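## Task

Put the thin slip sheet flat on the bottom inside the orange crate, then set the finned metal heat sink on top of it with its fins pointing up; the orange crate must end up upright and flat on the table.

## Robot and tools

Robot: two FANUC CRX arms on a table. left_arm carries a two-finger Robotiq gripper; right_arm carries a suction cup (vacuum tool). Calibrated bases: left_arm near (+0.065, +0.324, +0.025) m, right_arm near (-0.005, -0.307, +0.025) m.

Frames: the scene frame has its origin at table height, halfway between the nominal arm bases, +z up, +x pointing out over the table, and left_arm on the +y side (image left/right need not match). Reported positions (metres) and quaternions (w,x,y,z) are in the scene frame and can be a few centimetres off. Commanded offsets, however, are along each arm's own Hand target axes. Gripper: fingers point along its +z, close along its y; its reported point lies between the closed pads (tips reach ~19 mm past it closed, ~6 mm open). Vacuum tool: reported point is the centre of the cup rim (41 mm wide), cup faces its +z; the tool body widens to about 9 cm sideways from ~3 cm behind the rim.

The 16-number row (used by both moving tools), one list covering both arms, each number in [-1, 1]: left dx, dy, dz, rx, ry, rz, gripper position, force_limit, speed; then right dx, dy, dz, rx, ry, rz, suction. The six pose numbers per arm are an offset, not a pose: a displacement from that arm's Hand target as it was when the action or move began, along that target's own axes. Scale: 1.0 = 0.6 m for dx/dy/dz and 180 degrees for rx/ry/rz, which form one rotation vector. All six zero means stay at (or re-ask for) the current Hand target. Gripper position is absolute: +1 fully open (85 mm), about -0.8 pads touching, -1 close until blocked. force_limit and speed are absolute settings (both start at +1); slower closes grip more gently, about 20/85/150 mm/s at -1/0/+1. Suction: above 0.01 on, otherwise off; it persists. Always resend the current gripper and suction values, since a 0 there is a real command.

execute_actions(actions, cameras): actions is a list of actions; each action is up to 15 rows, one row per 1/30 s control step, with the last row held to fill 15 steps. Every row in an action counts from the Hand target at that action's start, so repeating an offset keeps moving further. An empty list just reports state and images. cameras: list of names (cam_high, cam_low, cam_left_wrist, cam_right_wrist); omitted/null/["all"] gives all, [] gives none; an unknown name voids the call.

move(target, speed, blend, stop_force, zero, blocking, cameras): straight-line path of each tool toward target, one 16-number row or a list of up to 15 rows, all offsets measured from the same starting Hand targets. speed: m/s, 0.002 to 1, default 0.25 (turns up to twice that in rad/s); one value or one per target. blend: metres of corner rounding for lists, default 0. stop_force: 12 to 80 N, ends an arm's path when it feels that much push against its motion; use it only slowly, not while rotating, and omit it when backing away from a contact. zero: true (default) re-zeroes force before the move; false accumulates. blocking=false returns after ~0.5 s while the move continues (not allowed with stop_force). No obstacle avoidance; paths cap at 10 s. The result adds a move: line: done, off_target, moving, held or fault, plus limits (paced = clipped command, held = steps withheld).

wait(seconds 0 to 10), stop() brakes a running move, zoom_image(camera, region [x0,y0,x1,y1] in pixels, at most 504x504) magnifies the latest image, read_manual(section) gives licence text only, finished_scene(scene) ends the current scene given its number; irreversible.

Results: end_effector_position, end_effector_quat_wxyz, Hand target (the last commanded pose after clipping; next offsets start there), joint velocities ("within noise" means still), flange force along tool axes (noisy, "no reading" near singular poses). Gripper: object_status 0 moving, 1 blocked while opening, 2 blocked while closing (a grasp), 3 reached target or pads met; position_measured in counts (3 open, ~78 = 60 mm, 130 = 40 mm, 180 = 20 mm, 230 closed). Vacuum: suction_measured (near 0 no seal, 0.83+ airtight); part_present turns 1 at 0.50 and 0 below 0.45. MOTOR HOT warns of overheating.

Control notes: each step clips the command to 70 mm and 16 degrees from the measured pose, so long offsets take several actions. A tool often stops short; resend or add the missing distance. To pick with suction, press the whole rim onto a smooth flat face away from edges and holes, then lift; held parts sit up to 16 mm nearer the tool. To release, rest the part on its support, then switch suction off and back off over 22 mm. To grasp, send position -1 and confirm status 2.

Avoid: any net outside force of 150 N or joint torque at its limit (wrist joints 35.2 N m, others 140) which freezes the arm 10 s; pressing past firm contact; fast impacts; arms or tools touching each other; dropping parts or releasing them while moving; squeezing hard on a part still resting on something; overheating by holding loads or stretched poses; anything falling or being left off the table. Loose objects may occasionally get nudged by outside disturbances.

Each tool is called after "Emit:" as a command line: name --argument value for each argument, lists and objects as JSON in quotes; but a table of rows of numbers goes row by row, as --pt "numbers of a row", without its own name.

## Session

Emit:
execute_actions --actions '[]'

Emit:
zoom_image --camera "cam_high" --region '[240, 110, 500, 220]'

Emit:
zoom_image --camera "cam_low" --region '[220, 160, 560, 270]'

Scene clock: 0.00 s.
left_arm: end_effector_position=(+0.1454, +0.1224, +0.2744) position_measured=3 object_status=3 end_effector_quat_wxyz=(-0.500, +0.297, +0.786, -0.208) | right_arm: end_effector_position=(+0.6645, -0.4343, +0.1130) suction_measured=0.00 part_present=0 end_effector_quat_wxyz=(+0.047, -0.221, +0.972, +0.059)
Joint positions: left_arm=[-0.169 0.047 -0.543 0.217 -2.107 -0.558] | right_arm=[-0.063 0.653 0.388 -0.147 -1.252 0.549]
Joint velocities: within noise
Flange force (N): no reading
Hand target: left_arm +0.1454, +0.1224, +0.2744; -0.500, +0.297, +0.786, -0.208 | right_arm +0.6645, -0.4343, +0.1130; +0.047, -0.221, +0.972, +0.059
camera_calibration:
cam_left_wrist: T_world_to_cam=[[0.180572, 0.84774, -0.49873, 0.0186105], [0.580698, -0.501145, -0.641595, 0.178866], [-0.793841, -0.173758, -0.582773, 0.429878], [0, 0, 0, 1]] pos_world=[0.234027, 0.148556, 0.374562]
cam_right_wrist: T_world_to_cam=[[0.503644, -0.848023, -0.164926, -0.673526], [-0.806938, -0.529957, 0.260761, 0.323146], [-0.308535, 0.00175402, -0.951211, 0.372959], [0, 0, 0, 1]] pos_world=[0.715047, -0.400566, 0.159417]

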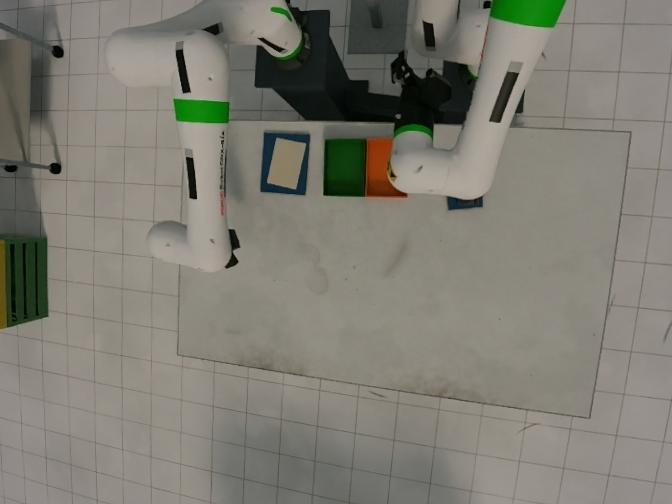

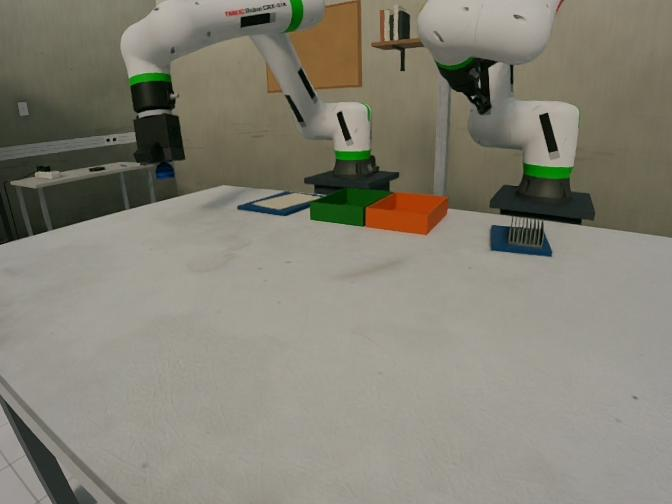

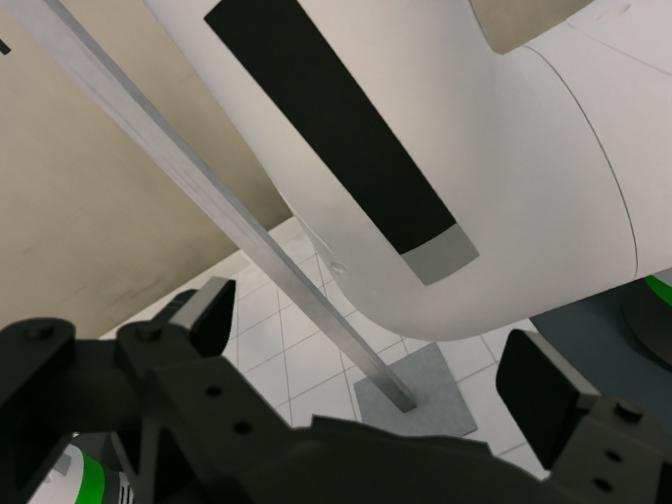

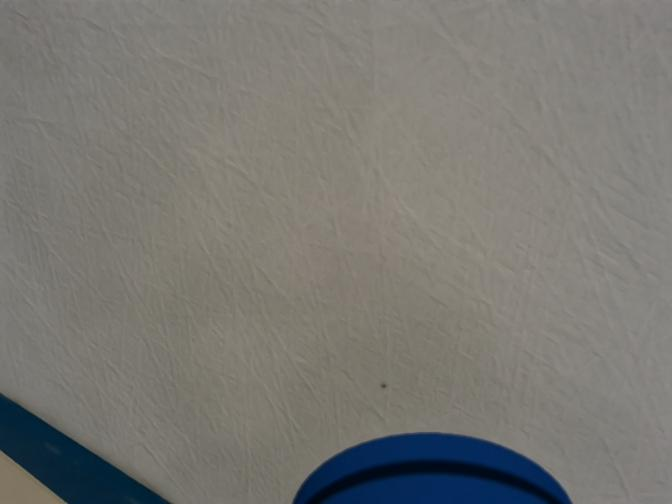

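Scaled by 1.938 from the camera's 672x504 image, which has a finer 960x720 frame.

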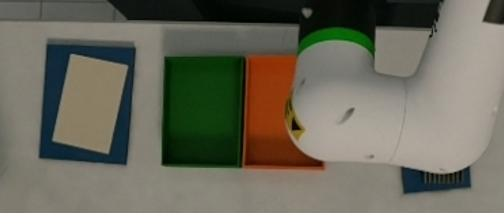

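Scaled by 1.482 from the camera's 672x504 image, which has a finer 960x720 frame.

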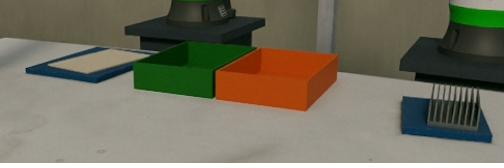

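Emit:
move --target '[0.0532,0.3107,-0.4877,-0.1428,-0.3434,-0.204,1,1,1,0.0385,0.6442,-0.393,0.0382,0.0304,0.143,0]' --speed 0.3

Emit:
zoom_image --camera "cam_right_wrist" --region '[60, 60, 340, 350]'

Emit:
zoom_image --camera "cam_right_wrist" --region '[400, 60, 672, 350]'

Emit:
zoom_image --camera "cam_left_wrist" --region '[250, 60, 500, 310]'

Scene clock: 3.97 s.
left_arm: end_effector_position=(+0.4496, +0.2903, +0.3001) position_measured=3 object_status=3 end_effector_quat_wxyz=(+0.000, +0.000, +1.000, +0.000) | right_arm: end_effector_position=(+0.4599, -0.1301, +0.3797) suction_measured=0.00 part_present=0 end_effector_quat_wxyz=(+0.000, +0.001, +1.000, +0.000)
Joint positions: left_arm=[0.258 -0.163 -0.167 0 -1.566 -0.255] | right_arm=[0.624 0.133 0.269 0 -1.708 -0.63]
Joint velocities: within noise
Flange force (N): left_arm=[-0.4 0.1 0.9] | right_arm=[8.0 -0.1 0.3]
Hand target: left_arm +0.4496, +0.2902, +0.3000; +0.000, +0.000, +1.000, +0.000 | right_arm +0.4599, -0.1301, +0.3797; +0.000, +0.001, +1.000, +0.000
Off the commanded pose: left_arm 0.000 m, 0 deg | right_arm 0.000 m, 0 deg.
move: done
camera_calibration:
cam_left_wrist: T_world_to_cam=[[-0.184087, 0.982782, -0.0158416, -0.18589], [0.951237, 0.18219, 0.248906, -0.529459], [0.247507, 0.0307511, -0.968398, 0.303586], [0, 0, 0, 1]] pos_world=[0.394281, 0.269815, 0.422833]
cam_right_wrist: T_world_to_cam=[[0.0699162, -0.994337, -0.0800409, -0.120397], [-0.91881, -0.095435, 0.382989, 0.311253], [-0.388459, 0.0467652, -0.920279, 0.593894], [0, 0, 0, 1]] pos_world=[0.525103, -0.117784, 0.417705]

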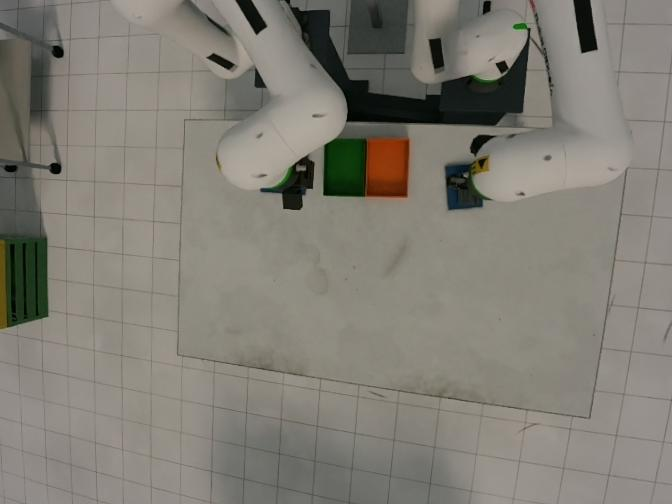

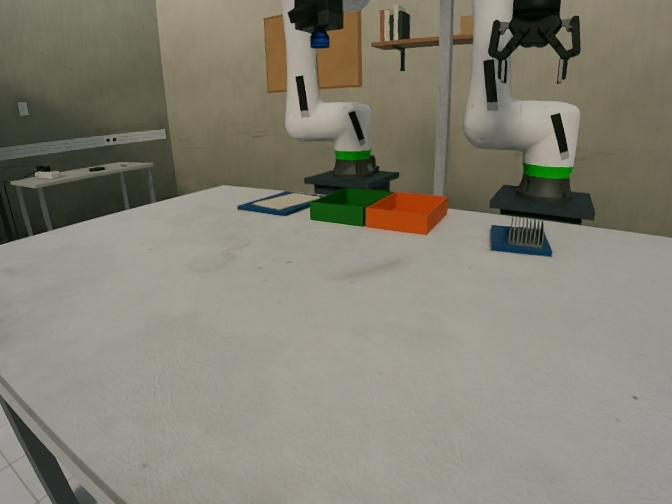

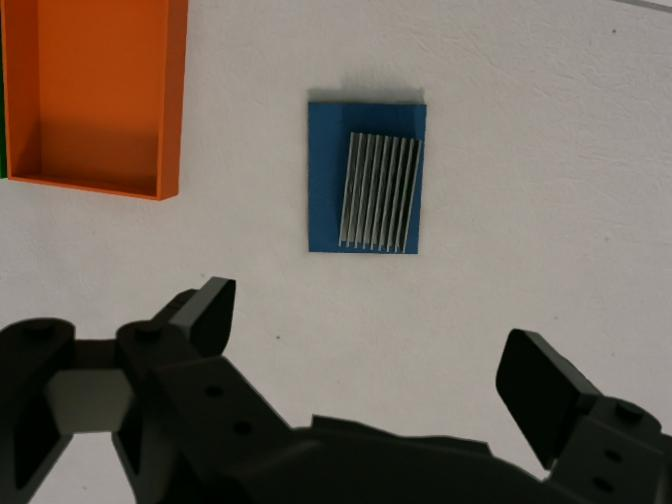

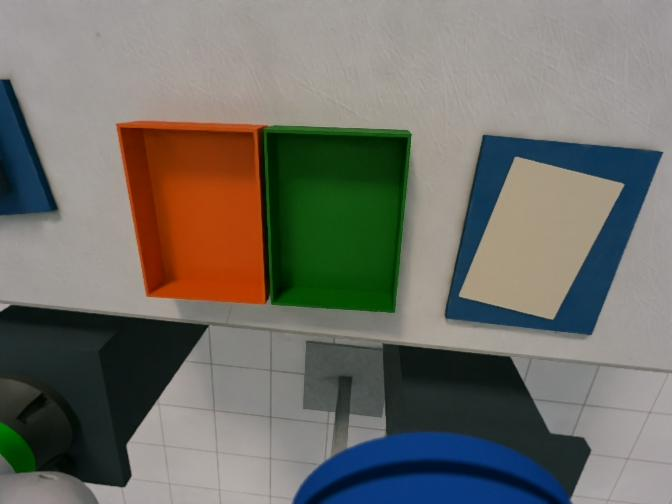

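Scaled by 1.738 from the camera's 672x504 image, which has a finer 960x720 frame.

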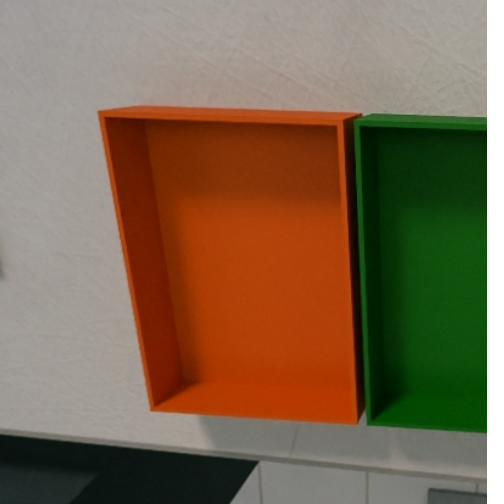

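Scaled by 1.738 from the camera's 672x504 image, which has a finer 960x720 frame.

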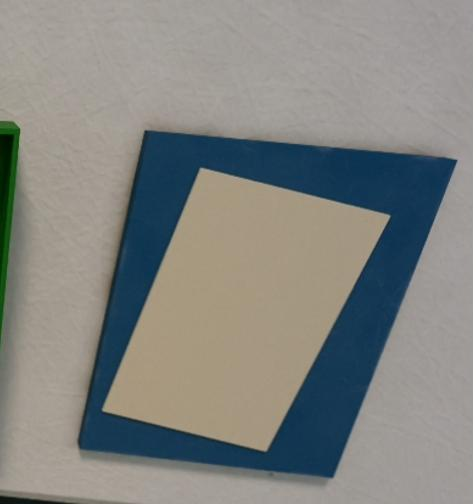

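Scaled by 2.016 from the camera's 672x504 image, which has a finer 960x720 frame.

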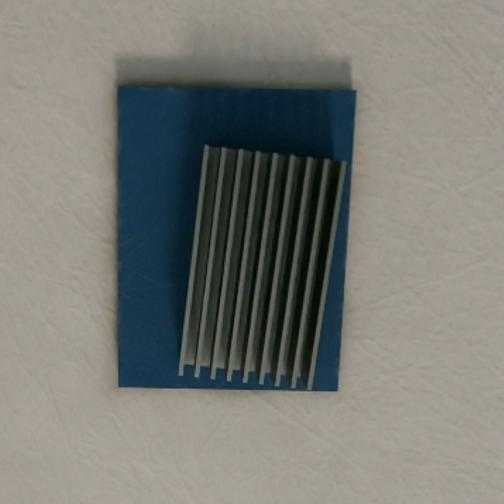

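Emit:
zoom_image --camera "cam_right_wrist" --region '[230, 110, 290, 150]'

Emit:
zoom_image --camera "cam_right_wrist" --region '[230, 280, 290, 320]'

Emit:
zoom_image --camera "cam_right_wrist" --region '[100, 110, 160, 150]'

Emit:
zoom_image --camera "cam_right_wrist" --region '[130, 270, 190, 310]'

Scaled by 8.400 from the camera's 672x504 image, which has a finer 960x720 frame.

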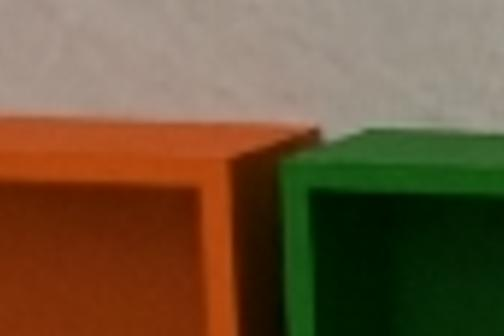

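Scaled by 8.400 from the camera's 672x504 image, which has a finer 960x720 frame.

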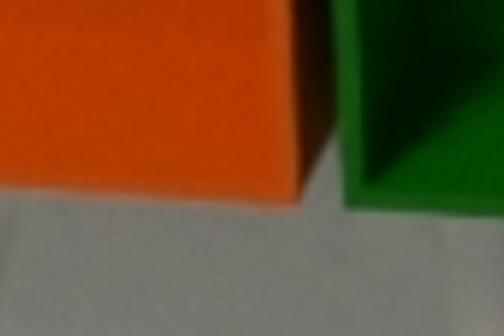

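Scaled by 8.400 from the camera's 672x504 image, which has a finer 960x720 frame.

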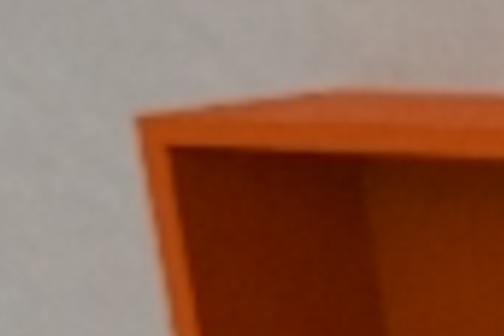

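Scaled by 8.400 from the camera's 672x504 image, which has a finer 960x720 frame.

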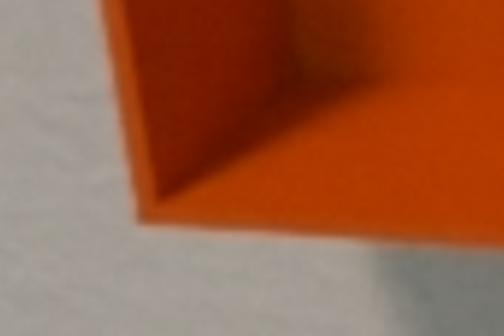

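Emit:
move --target '[0.0285,0.034,0.4,0,0,-0.0261,1,-0.5,-1,0.134,-0.296,0.5495,0,0,0.0489,0]' --speed 0.3 --cameras '["cam_left_wrist"]'

Emit:
zoom_image --camera "cam_left_wrist" --region '[200, 60, 600, 460]'

Scene clock: 9.93 s.
left_arm: end_effector_position=(+0.4326, +0.3107, +0.0600) position_measured=3 object_status=3 end_effector_quat_wxyz=(+0.000, -0.041, +0.999, +0.000) | right_arm: end_effector_position=(+0.3788, -0.3078, +0.0502) suction_measured=0.00 part_present=0 end_effector_quat_wxyz=(+0.000, +0.078, +0.997, +0.000)
Joint positions: left_arm=[0.327 -0.018 -0.631 0 -0.957 -0.242] | right_arm=[0.34 0.073 -0.617 0.001 -0.882 -0.5]
Joint velocities: within noise
Flange force (N): left_arm=[-1.5 -0.2 1.4] | right_arm=[9.6 3.1 -6.3]
Hand target: left_arm +0.4326, +0.3107, +0.0600; +0.000, -0.041, +0.999, +0.000 | right_arm +0.3788, -0.3078, +0.0502; +0.000, +0.078, +0.997, +0.000
Off the commanded pose: left_arm 0.000 m, 0 deg | right_arm 0.000 m, 0 deg.
move: done
camera_calibration:
cam_left_wrist: T_world_to_cam=[[-0.263911, 0.964416, -0.0158892, -0.172638], [0.933121, 0.259448, 0.248941, -0.473434], [0.244205, 0.0508715, -0.968388, 0.0699295], [0, 0, 0, 1]] pos_world=[0.379134, 0.28577, 0.182833]
Images, in order (width x height): cam_left_wrist 672x504.

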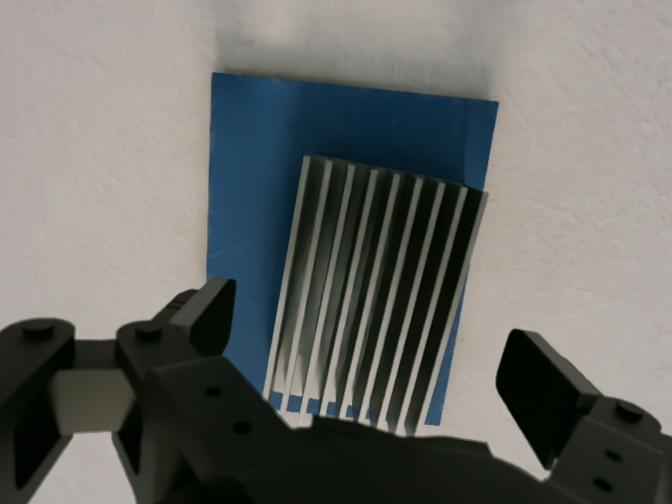

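Scaled by 1.260 from the camera's 672x504 image, which has a finer 960x720 frame.

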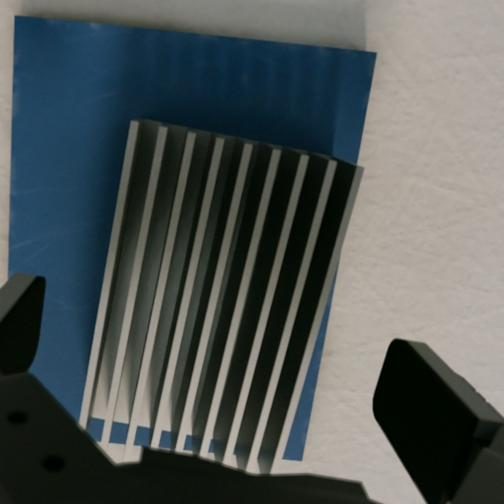

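Emit:
move --target '[0,0,0.0517,0,0,0,1,-0.5,-1,0,0,0.0737,0,0,0,1]' --speed 0.035 --stop_force 14 --cameras '[]'

Emit:
move --pt "0 0 0 0 0 0 -1 -0.5 -1 0 0 -0.1567 0 0 0 1" --speed 0.15 --cameras '["cam_left_wrist","cam_low"]'

Scene clock: 12.30 s.
left_arm: end_effector_position=(+0.4326, +0.3107, +0.0290) position_measured=3 object_status=3 end_effector_quat_wxyz=(+0.000, -0.041, +0.999, +0.000) | right_arm: end_effector_position=(+0.3788, -0.3078, +0.0060) suction_measured=0.98 part_present=1 end_effector_quat_wxyz=(+0.000, +0.078, +0.997, +0.000)
Joint positions: left_arm=[0.327 0.04 -0.664 0 -0.867 -0.242] | right_arm=[0.34 0.164 -0.653 0.001 -0.755 -0.5]
Joint velocities: within noise
Flange force (N): left_arm=[-0.7 0.0 0.7] | right_arm=[7.7 2.7 -7.4]
Hand target: left_arm +0.4326, +0.3107, +0.0290; +0.000, -0.041, +0.999, +0.000 | right_arm +0.3788, -0.3078, +0.0060; +0.000, +0.078, +0.997, +0.000
Off the commanded pose: left_arm 0.000 m, 0 deg | right_arm 0.000 m, 0 deg.
move: done
No camera images: "cameras" was empty.

Scene clock: 13.97 s.
left_arm: end_effector_position=(+0.4326, +0.3107, +0.0290) position_measured=78 object_status=0 end_effector_quat_wxyz=(+0.000, -0.041, +0.999, +0.000) | right_arm: end_effector_position=(+0.3789, -0.3077, +0.1000) suction_measured=0.98 part_present=1 end_effector_quat_wxyz=(+0.000, +0.078, +0.997, +0.000)
Joint positions: left_arm=[0.327 0.04 -0.664 0 -0.867 -0.242] | right_arm=[0.34 -0.012 -0.563 0.001 -1.021 -0.5]
Joint velocities: within noise
Flange force (N): left_arm=[5.2 1.5 -19.3] | right_arm=[7.6 2.6 -4.4]
Hand target: left_arm +0.4326, +0.3107, +0.0290; +0.000, -0.041, +0.999, +0.000 | right_arm +0.3789, -0.3077, +0.1000; +0.000, +0.078, +0.997, +0.000
Off the commanded pose: left_arm 0.000 m, 0 deg | right_arm 0.000 m, 0 deg.
move: done
camera_calibration:
cam_left_wrist: T_world_to_cam=[[-0.263893, 0.96442, -0.0159552, -0.173129], [0.933157, 0.259455, 0.248801, -0.465712], [0.244088, 0.0507681, -0.968423, 0.0399886], [0, 0, 0, 1]] pos_world=[0.379134, 0.28577, 0.151833]
Images, in order (width x height): cam_low 672x504, cam_left_wrist 672x504.

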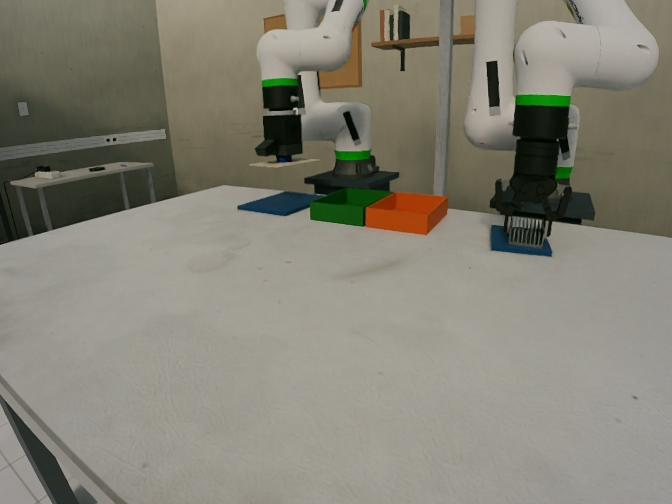

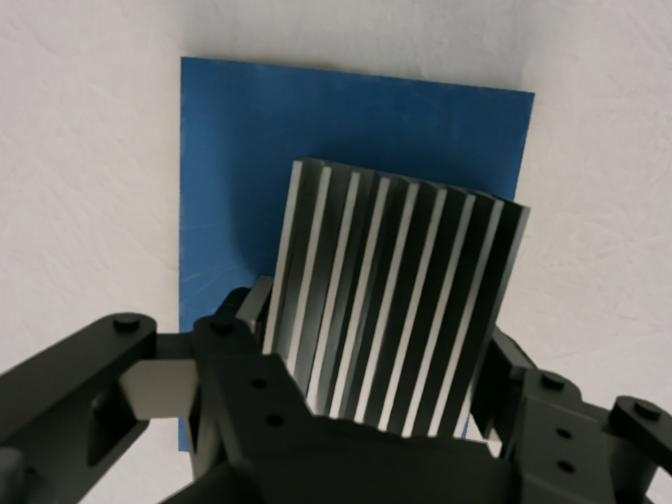

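Emit:
move --pt "0 0 -0.1 0 0 0 -1 -0.5 -1 0.04 0.25 0 0 0 -0.03 1" --pt "-0.1237 0.1403 -0.2 0 0 0 -1 -0.5 -1 0.0892 0.5842 0 0 0 -0.0636 1" --pt "-0.1237 0.1403 -0.2 0 0 0 -1 -0.5 -1 0.0892 0.5842 0.075 0 0 -0.0636 1" --blend '[0.03,0.02,0]'

Emit:
zoom_image --camera "cam_high" --region '[330, 115, 440, 215]'

Emit:
zoom_image --camera "cam_low" --region '[290, 120, 480, 250]'

Scene clock: 16.50 s.
left_arm: end_effector_position=(+0.4996, +0.4007, +0.1491) position_measured=78 object_status=2 end_effector_quat_wxyz=(+0.000, -0.041, +0.999, +0.000) | right_arm: end_effector_position=(+0.3805, +0.0468, +0.0548) suction_measured=0.98 part_present=1 end_effector_quat_wxyz=(+0.000, -0.022, +1.000, +0.000)
Joint positions: left_arm=[0.476 0.053 -0.323 0 -1.194 -0.391] | right_arm=[0.99 0.377 -0.218 0 -0.976 -0.949]
Joint velocities: within noise
Flange force (N): left_arm=[0.4 0.1 2.4] | right_arm=[7.8 -3.1 -5.4]
Hand target: left_arm +0.4996, +0.4007, +0.1490; +0.000, -0.041, +0.999, +0.000 | right_arm +0.3805, +0.0468, +0.0547; +0.000, -0.022, +1.000, +0.000
Off the commanded pose: left_arm 0.000 m, 0 deg | right_arm 0.000 m, 0 deg.
move: done
camera_calibration:
cam_left_wrist: T_world_to_cam=[[-0.263886, 0.964421, -0.0159825, -0.240327], [0.933128, 0.259449, 0.248916, -0.581456], [0.244206, 0.0507718, -0.968393, 0.135214], [0, 0, 0, 1]] pos_world=[0.446133, 0.37577, 0.271833]
cam_right_wrist: T_world_to_cam=[[0.11575, -0.990043, -0.080106, 0.0173755], [-0.91343, -0.137779, 0.382966, 0.379604], [-0.390189, 0.0288431, -0.920283, 0.257191], [0, 0, 0, 1]] pos_world=[0.445084, 0.0620858, 0.0927051]

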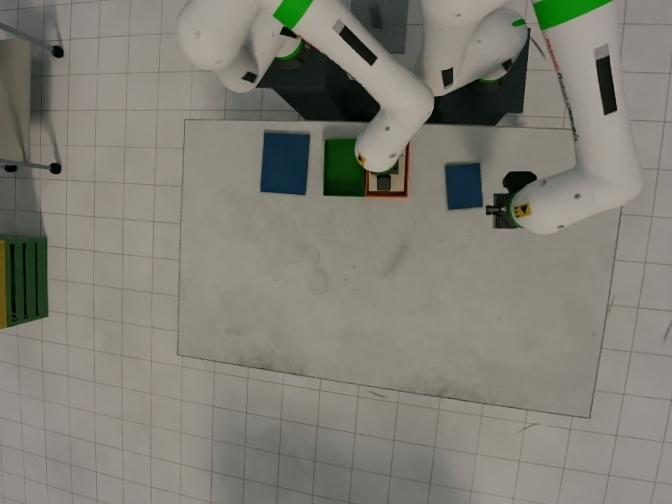

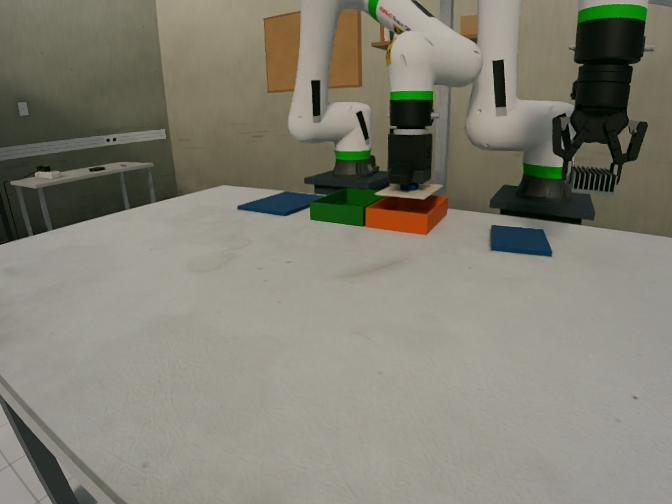

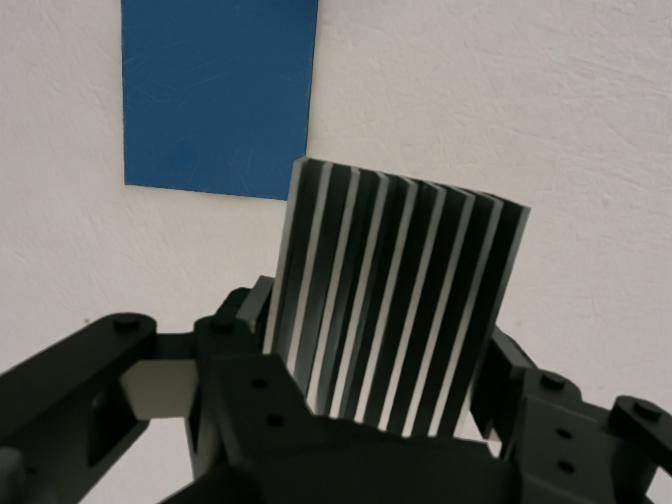

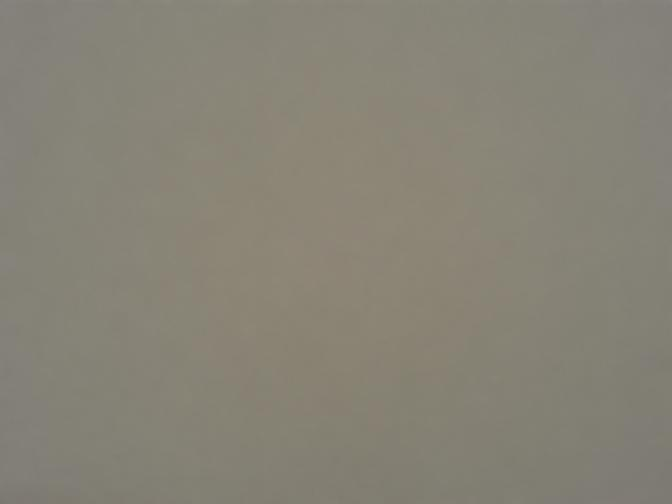

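Scaled by 4.582 from the camera's 672x504 image, which has a finer 960x720 frame.

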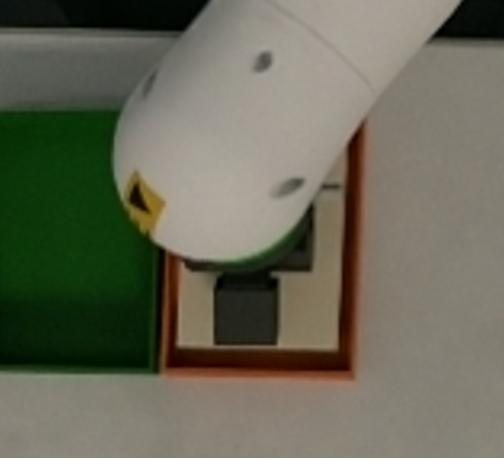

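Scaled by 2.653 from the camera's 672x504 image, which has a finer 960x720 frame.

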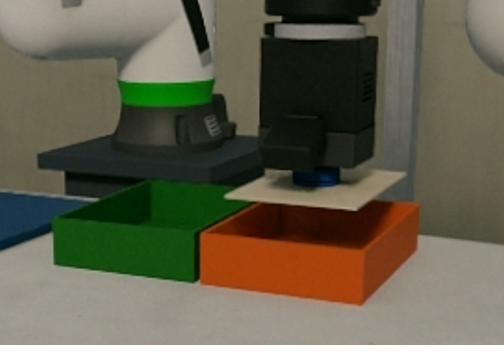

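Emit:
move --target '[0,0,0,0,0,0,-1,-0.5,-1,0,0,0.1072,0,0,0,1]' --speed 0.06 --stop_force 15 --cameras '[]'

Emit:
execute_actions --actions '[[[0,0,0,0,0,0,-1,-0.5,-1,0,0,0,0,0,0,0]]]' --cameras '[]'

Emit:
move --target '[0,0,0,0,0,0,-1,-0.5,-1,0,0,-0.065,0,0,0,0]' --speed 0.06 --cameras '["cam_high","cam_low"]'

Emit:
zoom_image --camera "cam_high" --region '[330, 115, 440, 215]'

Scene clock: 18.80 s.
left_arm: end_effector_position=(+0.4996, +0.4007, +0.1490) position_measured=78 object_status=2 end_effector_quat_wxyz=(+0.000, -0.041, +0.999, +0.000) | right_arm: end_effector_position=(+0.3804, +0.0468, -0.0096) suction_measured=0.98 part_present=1 end_effector_quat_wxyz=(+0.000, -0.022, +1.000, +0.000)
Joint positions: left_arm=[0.476 0.053 -0.323 0 -1.194 -0.391] | right_arm=[0.99 0.477 -0.259 0 -0.836 -0.949]
Joint velocities: within noise
Flange force (N): left_arm=[0.0 0.0 2.6] | right_arm=[6.9 -2.3 -5.9]
Hand target: left_arm +0.4996, +0.4007, +0.1490; +0.000, -0.041, +0.999, +0.000 | right_arm +0.3804, +0.0468, -0.0096; +0.000, -0.022, +1.000, +0.000
Off the commanded pose: left_arm 0.000 m, 0 deg | right_arm 0.000 m, 0 deg.
move: done
No camera images: "cameras" was empty.

Scene clock: 19.50 s.
left_arm: end_effector_position=(+0.4996, +0.4007, +0.1490) position_measured=78 object_status=2 end_effector_quat_wxyz=(+0.000, -0.041, +0.999, +0.000) | right_arm: end_effector_position=(+0.3804, +0.0468, -0.0096) suction_measured=0.00 part_present=0 end_effector_quat_wxyz=(+0.000, -0.022, +1.000, +0.000)
Joint positions: left_arm=[0.476 0.053 -0.323 0 -1.194 -0.391] | right_arm=[0.99 0.477 -0.259 0 -0.836 -0.949]
Joint velocities: within noise
Flange force (N): left_arm=[0.4 0.4 2.8] | right_arm=[7.2 -1.2 -16.2]
Hand target: left_arm +0.4996, +0.4007, +0.1490; +0.000, -0.041, +0.999, +0.000 | right_arm +0.3804, +0.0468, -0.0096; +0.000, -0.022, +1.000, +0.000
Off the commanded pose: left_arm 0.000 m, 0 deg | right_arm 0.000 m, 0 deg.
No camera images: "cameras" was empty.

Scene clock: 20.50 s.
left_arm: end_effector_position=(+0.4996, +0.4007, +0.1490) position_measured=78 object_status=2 end_effector_quat_wxyz=(+0.000, -0.041, +0.999, +0.000) | right_arm: end_effector_position=(+0.3805, +0.0468, +0.0294) suction_measured=0.00 part_present=0 end_effector_quat_wxyz=(+0.000, -0.022, +1.000, +0.000)
Joint positions: left_arm=[0.476 0.053 -0.323 0 -1.194 -0.391] | right_arm=[0.99 0.415 -0.237 0 -0.92 -0.949]
Joint velocities: within noise
Flange force (N): left_arm=[0.5 0.4 2.8] | right_arm=[6.2 -1.6 -4.5]
Hand target: left_arm +0.4996, +0.4007, +0.1490; +0.000, -0.041, +0.999, +0.000 | right_arm +0.3805, +0.0468, +0.0294; +0.000, -0.022, +1.000, +0.000
Off the commanded pose: left_arm 0.000 m, 0 deg | right_arm 0.000 m, 0 deg.
move: done
Images, in order (width x height): cam_high 672x504, cam_low 672x504.

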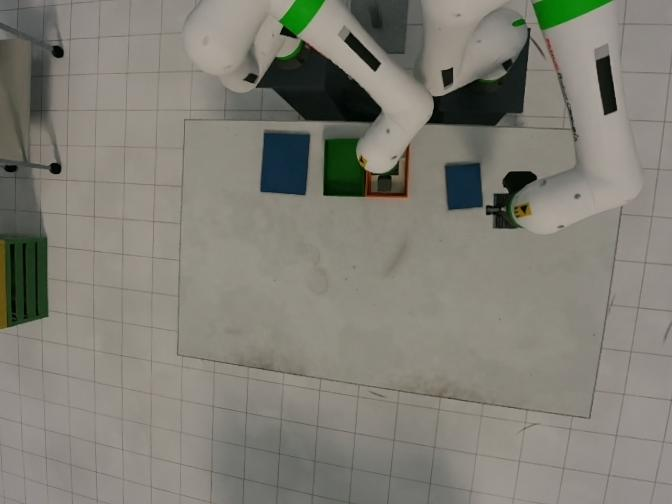

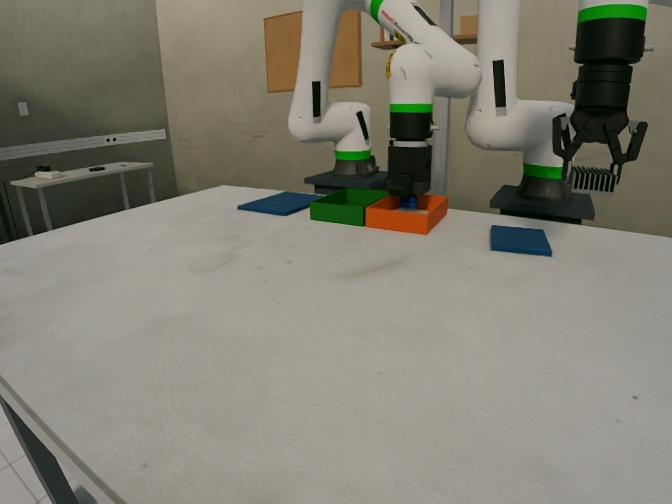

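Scaled by 4.582 from the camera's 672x504 image, which has a finer 960x720 frame.

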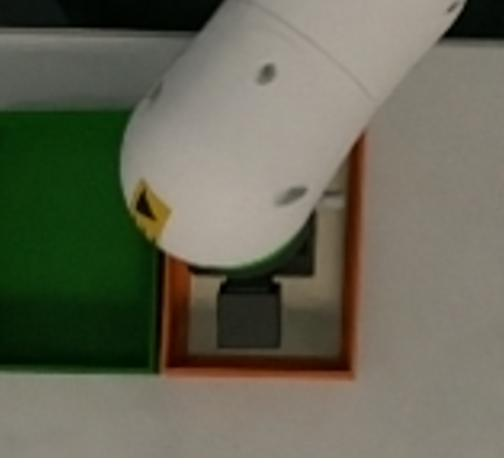

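Emit:
move --pt "0.02 -0.05 0 0 0 0 -1 -0.5 -1 0 0 -0.15 0 0 0 0" --pt "0.107 -0.26 0.03 0 0 0.006 -1 -0.5 -1 0.05 -0.35 -0.25 0 0 0 0" --pt "0.2387 -0.5735 0.0817 0 0 0.0122 -1 -0.5 -1 0.1 -0.6 -0.25 0 0 0 0" --blend '[0.03,0.05,0]' --cameras '["cam_left_wrist","cam_low"]'

Emit:
zoom_image --camera "cam_left_wrist" --region '[200, 0, 660, 300]'

Scene clock: 23.77 s.
left_arm: end_effector_position=(+0.3853, +0.0459, +0.0999) position_measured=78 object_status=2 end_effector_quat_wxyz=(+0.000, -0.022, +1.000, +0.000) | right_arm: end_effector_position=(+0.3363, -0.3153, +0.1797) suction_measured=0.00 part_present=0 end_effector_quat_wxyz=(+0.000, -0.022, +1.000, +0.000)
Joint positions: left_arm=[-0.401 0.065 -0.436 0 -1.069 0.448] | right_arm=[0.363 -0.227 -0.546 0.001 -1.253 -0.322]
Joint velocities: within noise
Flange force (N): left_arm=[-0.7 -0.5 2.0] | right_arm=[8.8 4.7 -3.0]
Hand target: left_arm +0.3853, +0.0459, +0.0999; +0.000, -0.022, +1.000, +0.000 | right_arm +0.3363, -0.3153, +0.1797; +0.000, -0.022, +1.000, +0.000
Off the commanded pose: left_arm 0.000 m, 0 deg | right_arm 0.000 m, 0 deg.
move: done
camera_calibration:
cam_left_wrist: T_world_to_cam=[[-0.226724, 0.973828, -0.0159528, 0.056053], [0.942393, 0.223482, 0.248898, -0.372507], [0.245949, 0.0413972, -0.968398, 0.133336], [0, 0, 0, 1]] pos_world=[0.330963, 0.023143, 0.222733]
Images, in order (width x height): cam_low 672x504, cam_left_wrist 672x504.

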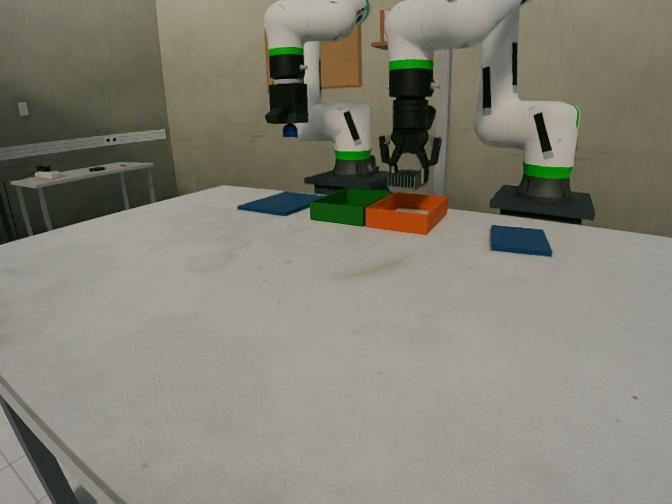

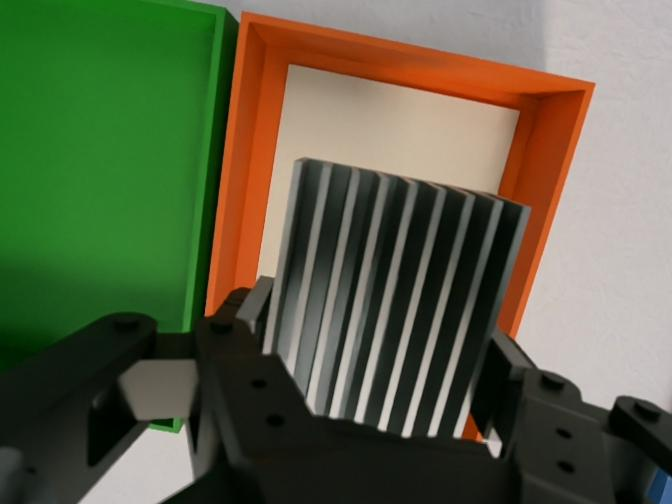

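Scaled by 1.096 from the camera's 672x504 image, which has a finer 960x720 frame.

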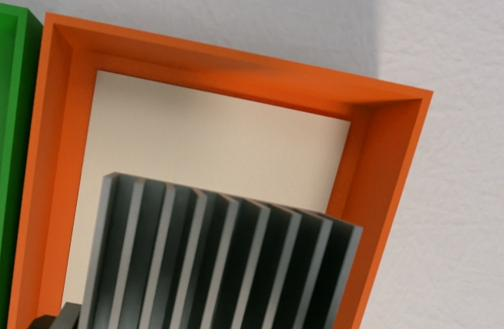

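Emit:
move --target '[0.005,0.005,0.105,0,0,0,-1,-0.5,-1,0,0,0,0,0,0,0]' --speed 0.15 --cameras '[]'

Emit:
move --target '[0,0,0.035,0,0,0,-1,-0.5,-1,0,0,0,0,0,0,0]' --speed 0.02 --stop_force 12 --cameras '["cam_left_wrist"]'

Scene clock: 25.17 s.
left_arm: end_effector_position=(+0.3822, +0.0488, +0.0369) position_measured=78 object_status=2 end_effector_quat_wxyz=(+0.000, -0.022, +1.000, +0.000) | right_arm: end_effector_position=(+0.3363, -0.3153, +0.1797) suction_measured=0.00 part_present=0 end_effector_quat_wxyz=(+0.000, -0.022, +1.000, +0.000)
Joint positions: left_arm=[-0.398 0.15 -0.516 0 -0.904 0.444] | right_arm=[0.363 -0.227 -0.546 0.001 -1.253 -0.322]
Joint velocities: within noise
Flange force (N): left_arm=[0.5 0.8 2.5] | right_arm=[7.2 5.2 -3.8]
Hand target: left_arm +0.3822, +0.0488, +0.0369; +0.000, -0.022, +1.000, +0.000 | right_arm +0.3363, -0.3153, +0.1797; +0.000, -0.022, +1.000, +0.000
Off the commanded pose: left_arm 0.000 m, 0 deg | right_arm 0.000 m, 0 deg.
move: done
No camera images: "cameras" was empty.

Scene clock: 26.73 s.
left_arm: end_effector_position=(+0.3824, +0.0487, +0.0235) position_measured=78 object_status=2 end_effector_quat_wxyz=(+0.000, -0.022, +1.000, +0.000) | right_arm: end_effector_position=(+0.3363, -0.3153, +0.1797) suction_measured=0.00 part_present=0 end_effector_quat_wxyz=(+0.000, -0.022, +1.000, +0.000)
Joint positions: left_arm=[-0.398 0.174 -0.528 0 -0.868 0.444] | right_arm=[0.363 -0.227 -0.546 0.001 -1.253 -0.322]
Joint velocities: within noise
Flange force (N): left_arm=[-1.1 -1.6 -9.9] | right_arm=[7.5 4.6 -3.1]
Hand target: left_arm +0.3824, +0.0487, +0.0235; +0.000, -0.022, +1.000, +0.000 (not the last commanded pose) | right_arm +0.3363, -0.3153, +0.1797; +0.000, -0.022, +1.000, +0.000
Off the commanded pose: left_arm 0.008 m, 0 deg | right_arm 0.000 m, 0 deg.
move: contact (left_arm)
camera_calibration:
cam_left_wrist: T_world_to_cam=[[-0.226792, 0.973809, -0.0161423, 0.0514544], [0.942303, 0.223584, 0.249148, -0.351204], [0.246231, 0.0412937, -0.968331, 0.0598981], [0, 0, 0, 1]] pos_world=[0.327862, 0.0259437, 0.146333]
Images, in order (width x height): cam_left_wrist 672x504.

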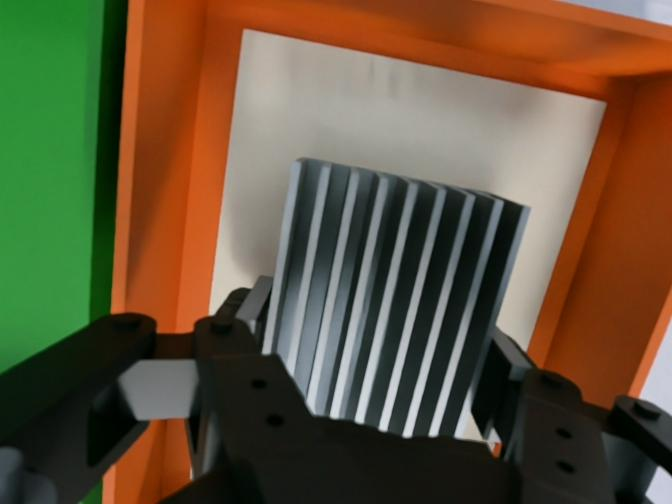

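Emit:
execute_actions --actions '[[[0,0,0,0,0,0,0.75,-0.5,-1,0,0,0,0,0,0,0]]]' --cameras '[]'

Emit:
move --target '[0,0,-0.16,0,0,0,0.75,-0.5,-1,0,0,0,0,0,0,0]' --speed 0.12 --cameras '["cam_left_wrist","cam_low"]'

Scene clock: 28.13 s.
left_arm: end_effector_position=(+0.3824, +0.0487, +0.0235) position_measured=35 object_status=0 end_effector_quat_wxyz=(+0.000, -0.022, +1.000, +0.000) | right_arm: end_effector_position=(+0.3363, -0.3153, +0.1797) suction_measured=0.00 part_present=0 end_effector_quat_wxyz=(+0.000, -0.022, +1.000, +0.000)
Joint positions: left_arm=[-0.398 0.174 -0.528 0 -0.868 0.444] | right_arm=[0.363 -0.227 -0.546 0.001 -1.253 -0.322]
Joint velocities: within noise
Flange force (N): left_arm=[-0.7 -0.3 0.3] | right_arm=[7.5 4.5 -3.6]
Hand target: left_arm +0.3824, +0.0487, +0.0235; +0.000, -0.022, +1.000, +0.000 | right_arm +0.3363, -0.3153, +0.1797; +0.000, -0.022, +1.000, +0.000
Off the commanded pose: left_arm 0.000 m, 0 deg | right_arm 0.000 m, 0 deg.
No camera images: "cameras" was empty.

Scene clock: 29.37 s.
left_arm: end_effector_position=(+0.3823, +0.0487, +0.1195) position_measured=35 object_status=3 end_effector_quat_wxyz=(+0.000, -0.022, +1.000, +0.000) | right_arm: end_effector_position=(+0.3363, -0.3153, +0.1797) suction_measured=0.00 part_present=0 end_effector_quat_wxyz=(+0.000, -0.022, +1.000, +0.000)
Joint positions: left_arm=[-0.398 0.031 -0.421 0 -1.118 0.444] | right_arm=[0.363 -0.227 -0.546 0.001 -1.253 -0.322]
Joint velocities: within noise
Flange force (N): left_arm=[0.0 0.7 0.9] | right_arm=[9.0 5.9 -2.9]
Hand target: left_arm +0.3823, +0.0487, +0.1195; +0.000, -0.022, +1.000, +0.000 | right_arm +0.3363, -0.3153, +0.1797; +0.000, -0.022, +1.000, +0.000
Off the commanded pose: left_arm 0.000 m, 0 deg | right_arm 0.000 m, 0 deg.
move: done
camera_calibration:
cam_left_wrist: T_world_to_cam=[[-0.226676, 0.973835, -0.0162116, 0.0529591], [0.942331, 0.22349, 0.249128, -0.37503], [0.246233, 0.0411945, -0.968335, 0.152886], [0, 0, 0, 1]] pos_world=[0.327762, 0.0259439, 0.242334]
Images, in order (width x height): cam_low 672x504, cam_left_wrist 672x504.

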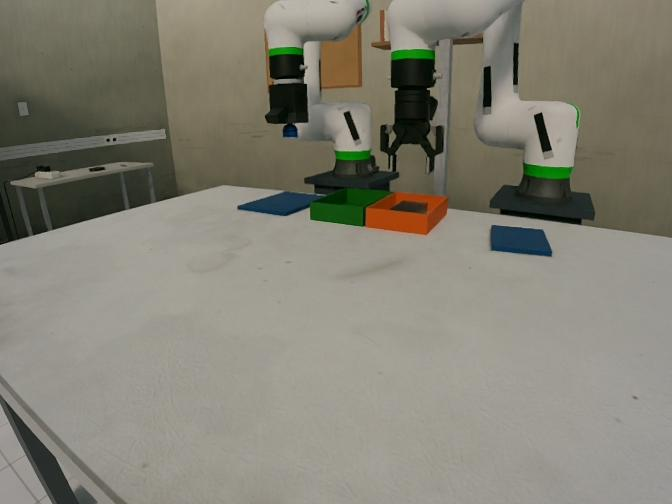

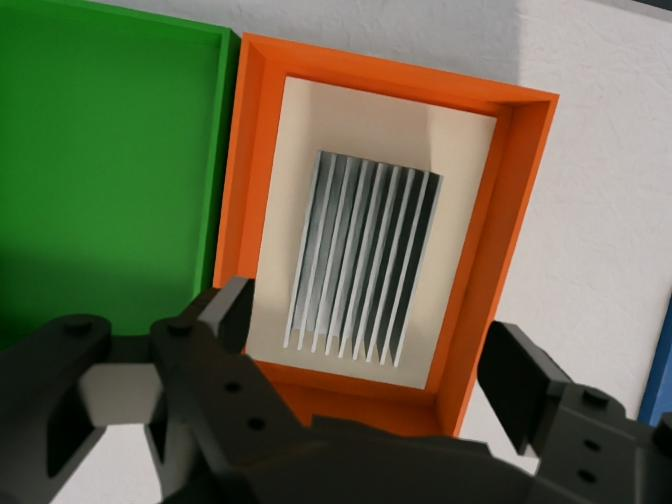

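Emit:
finished_scene --scene 2

The scene is finished: the task was done.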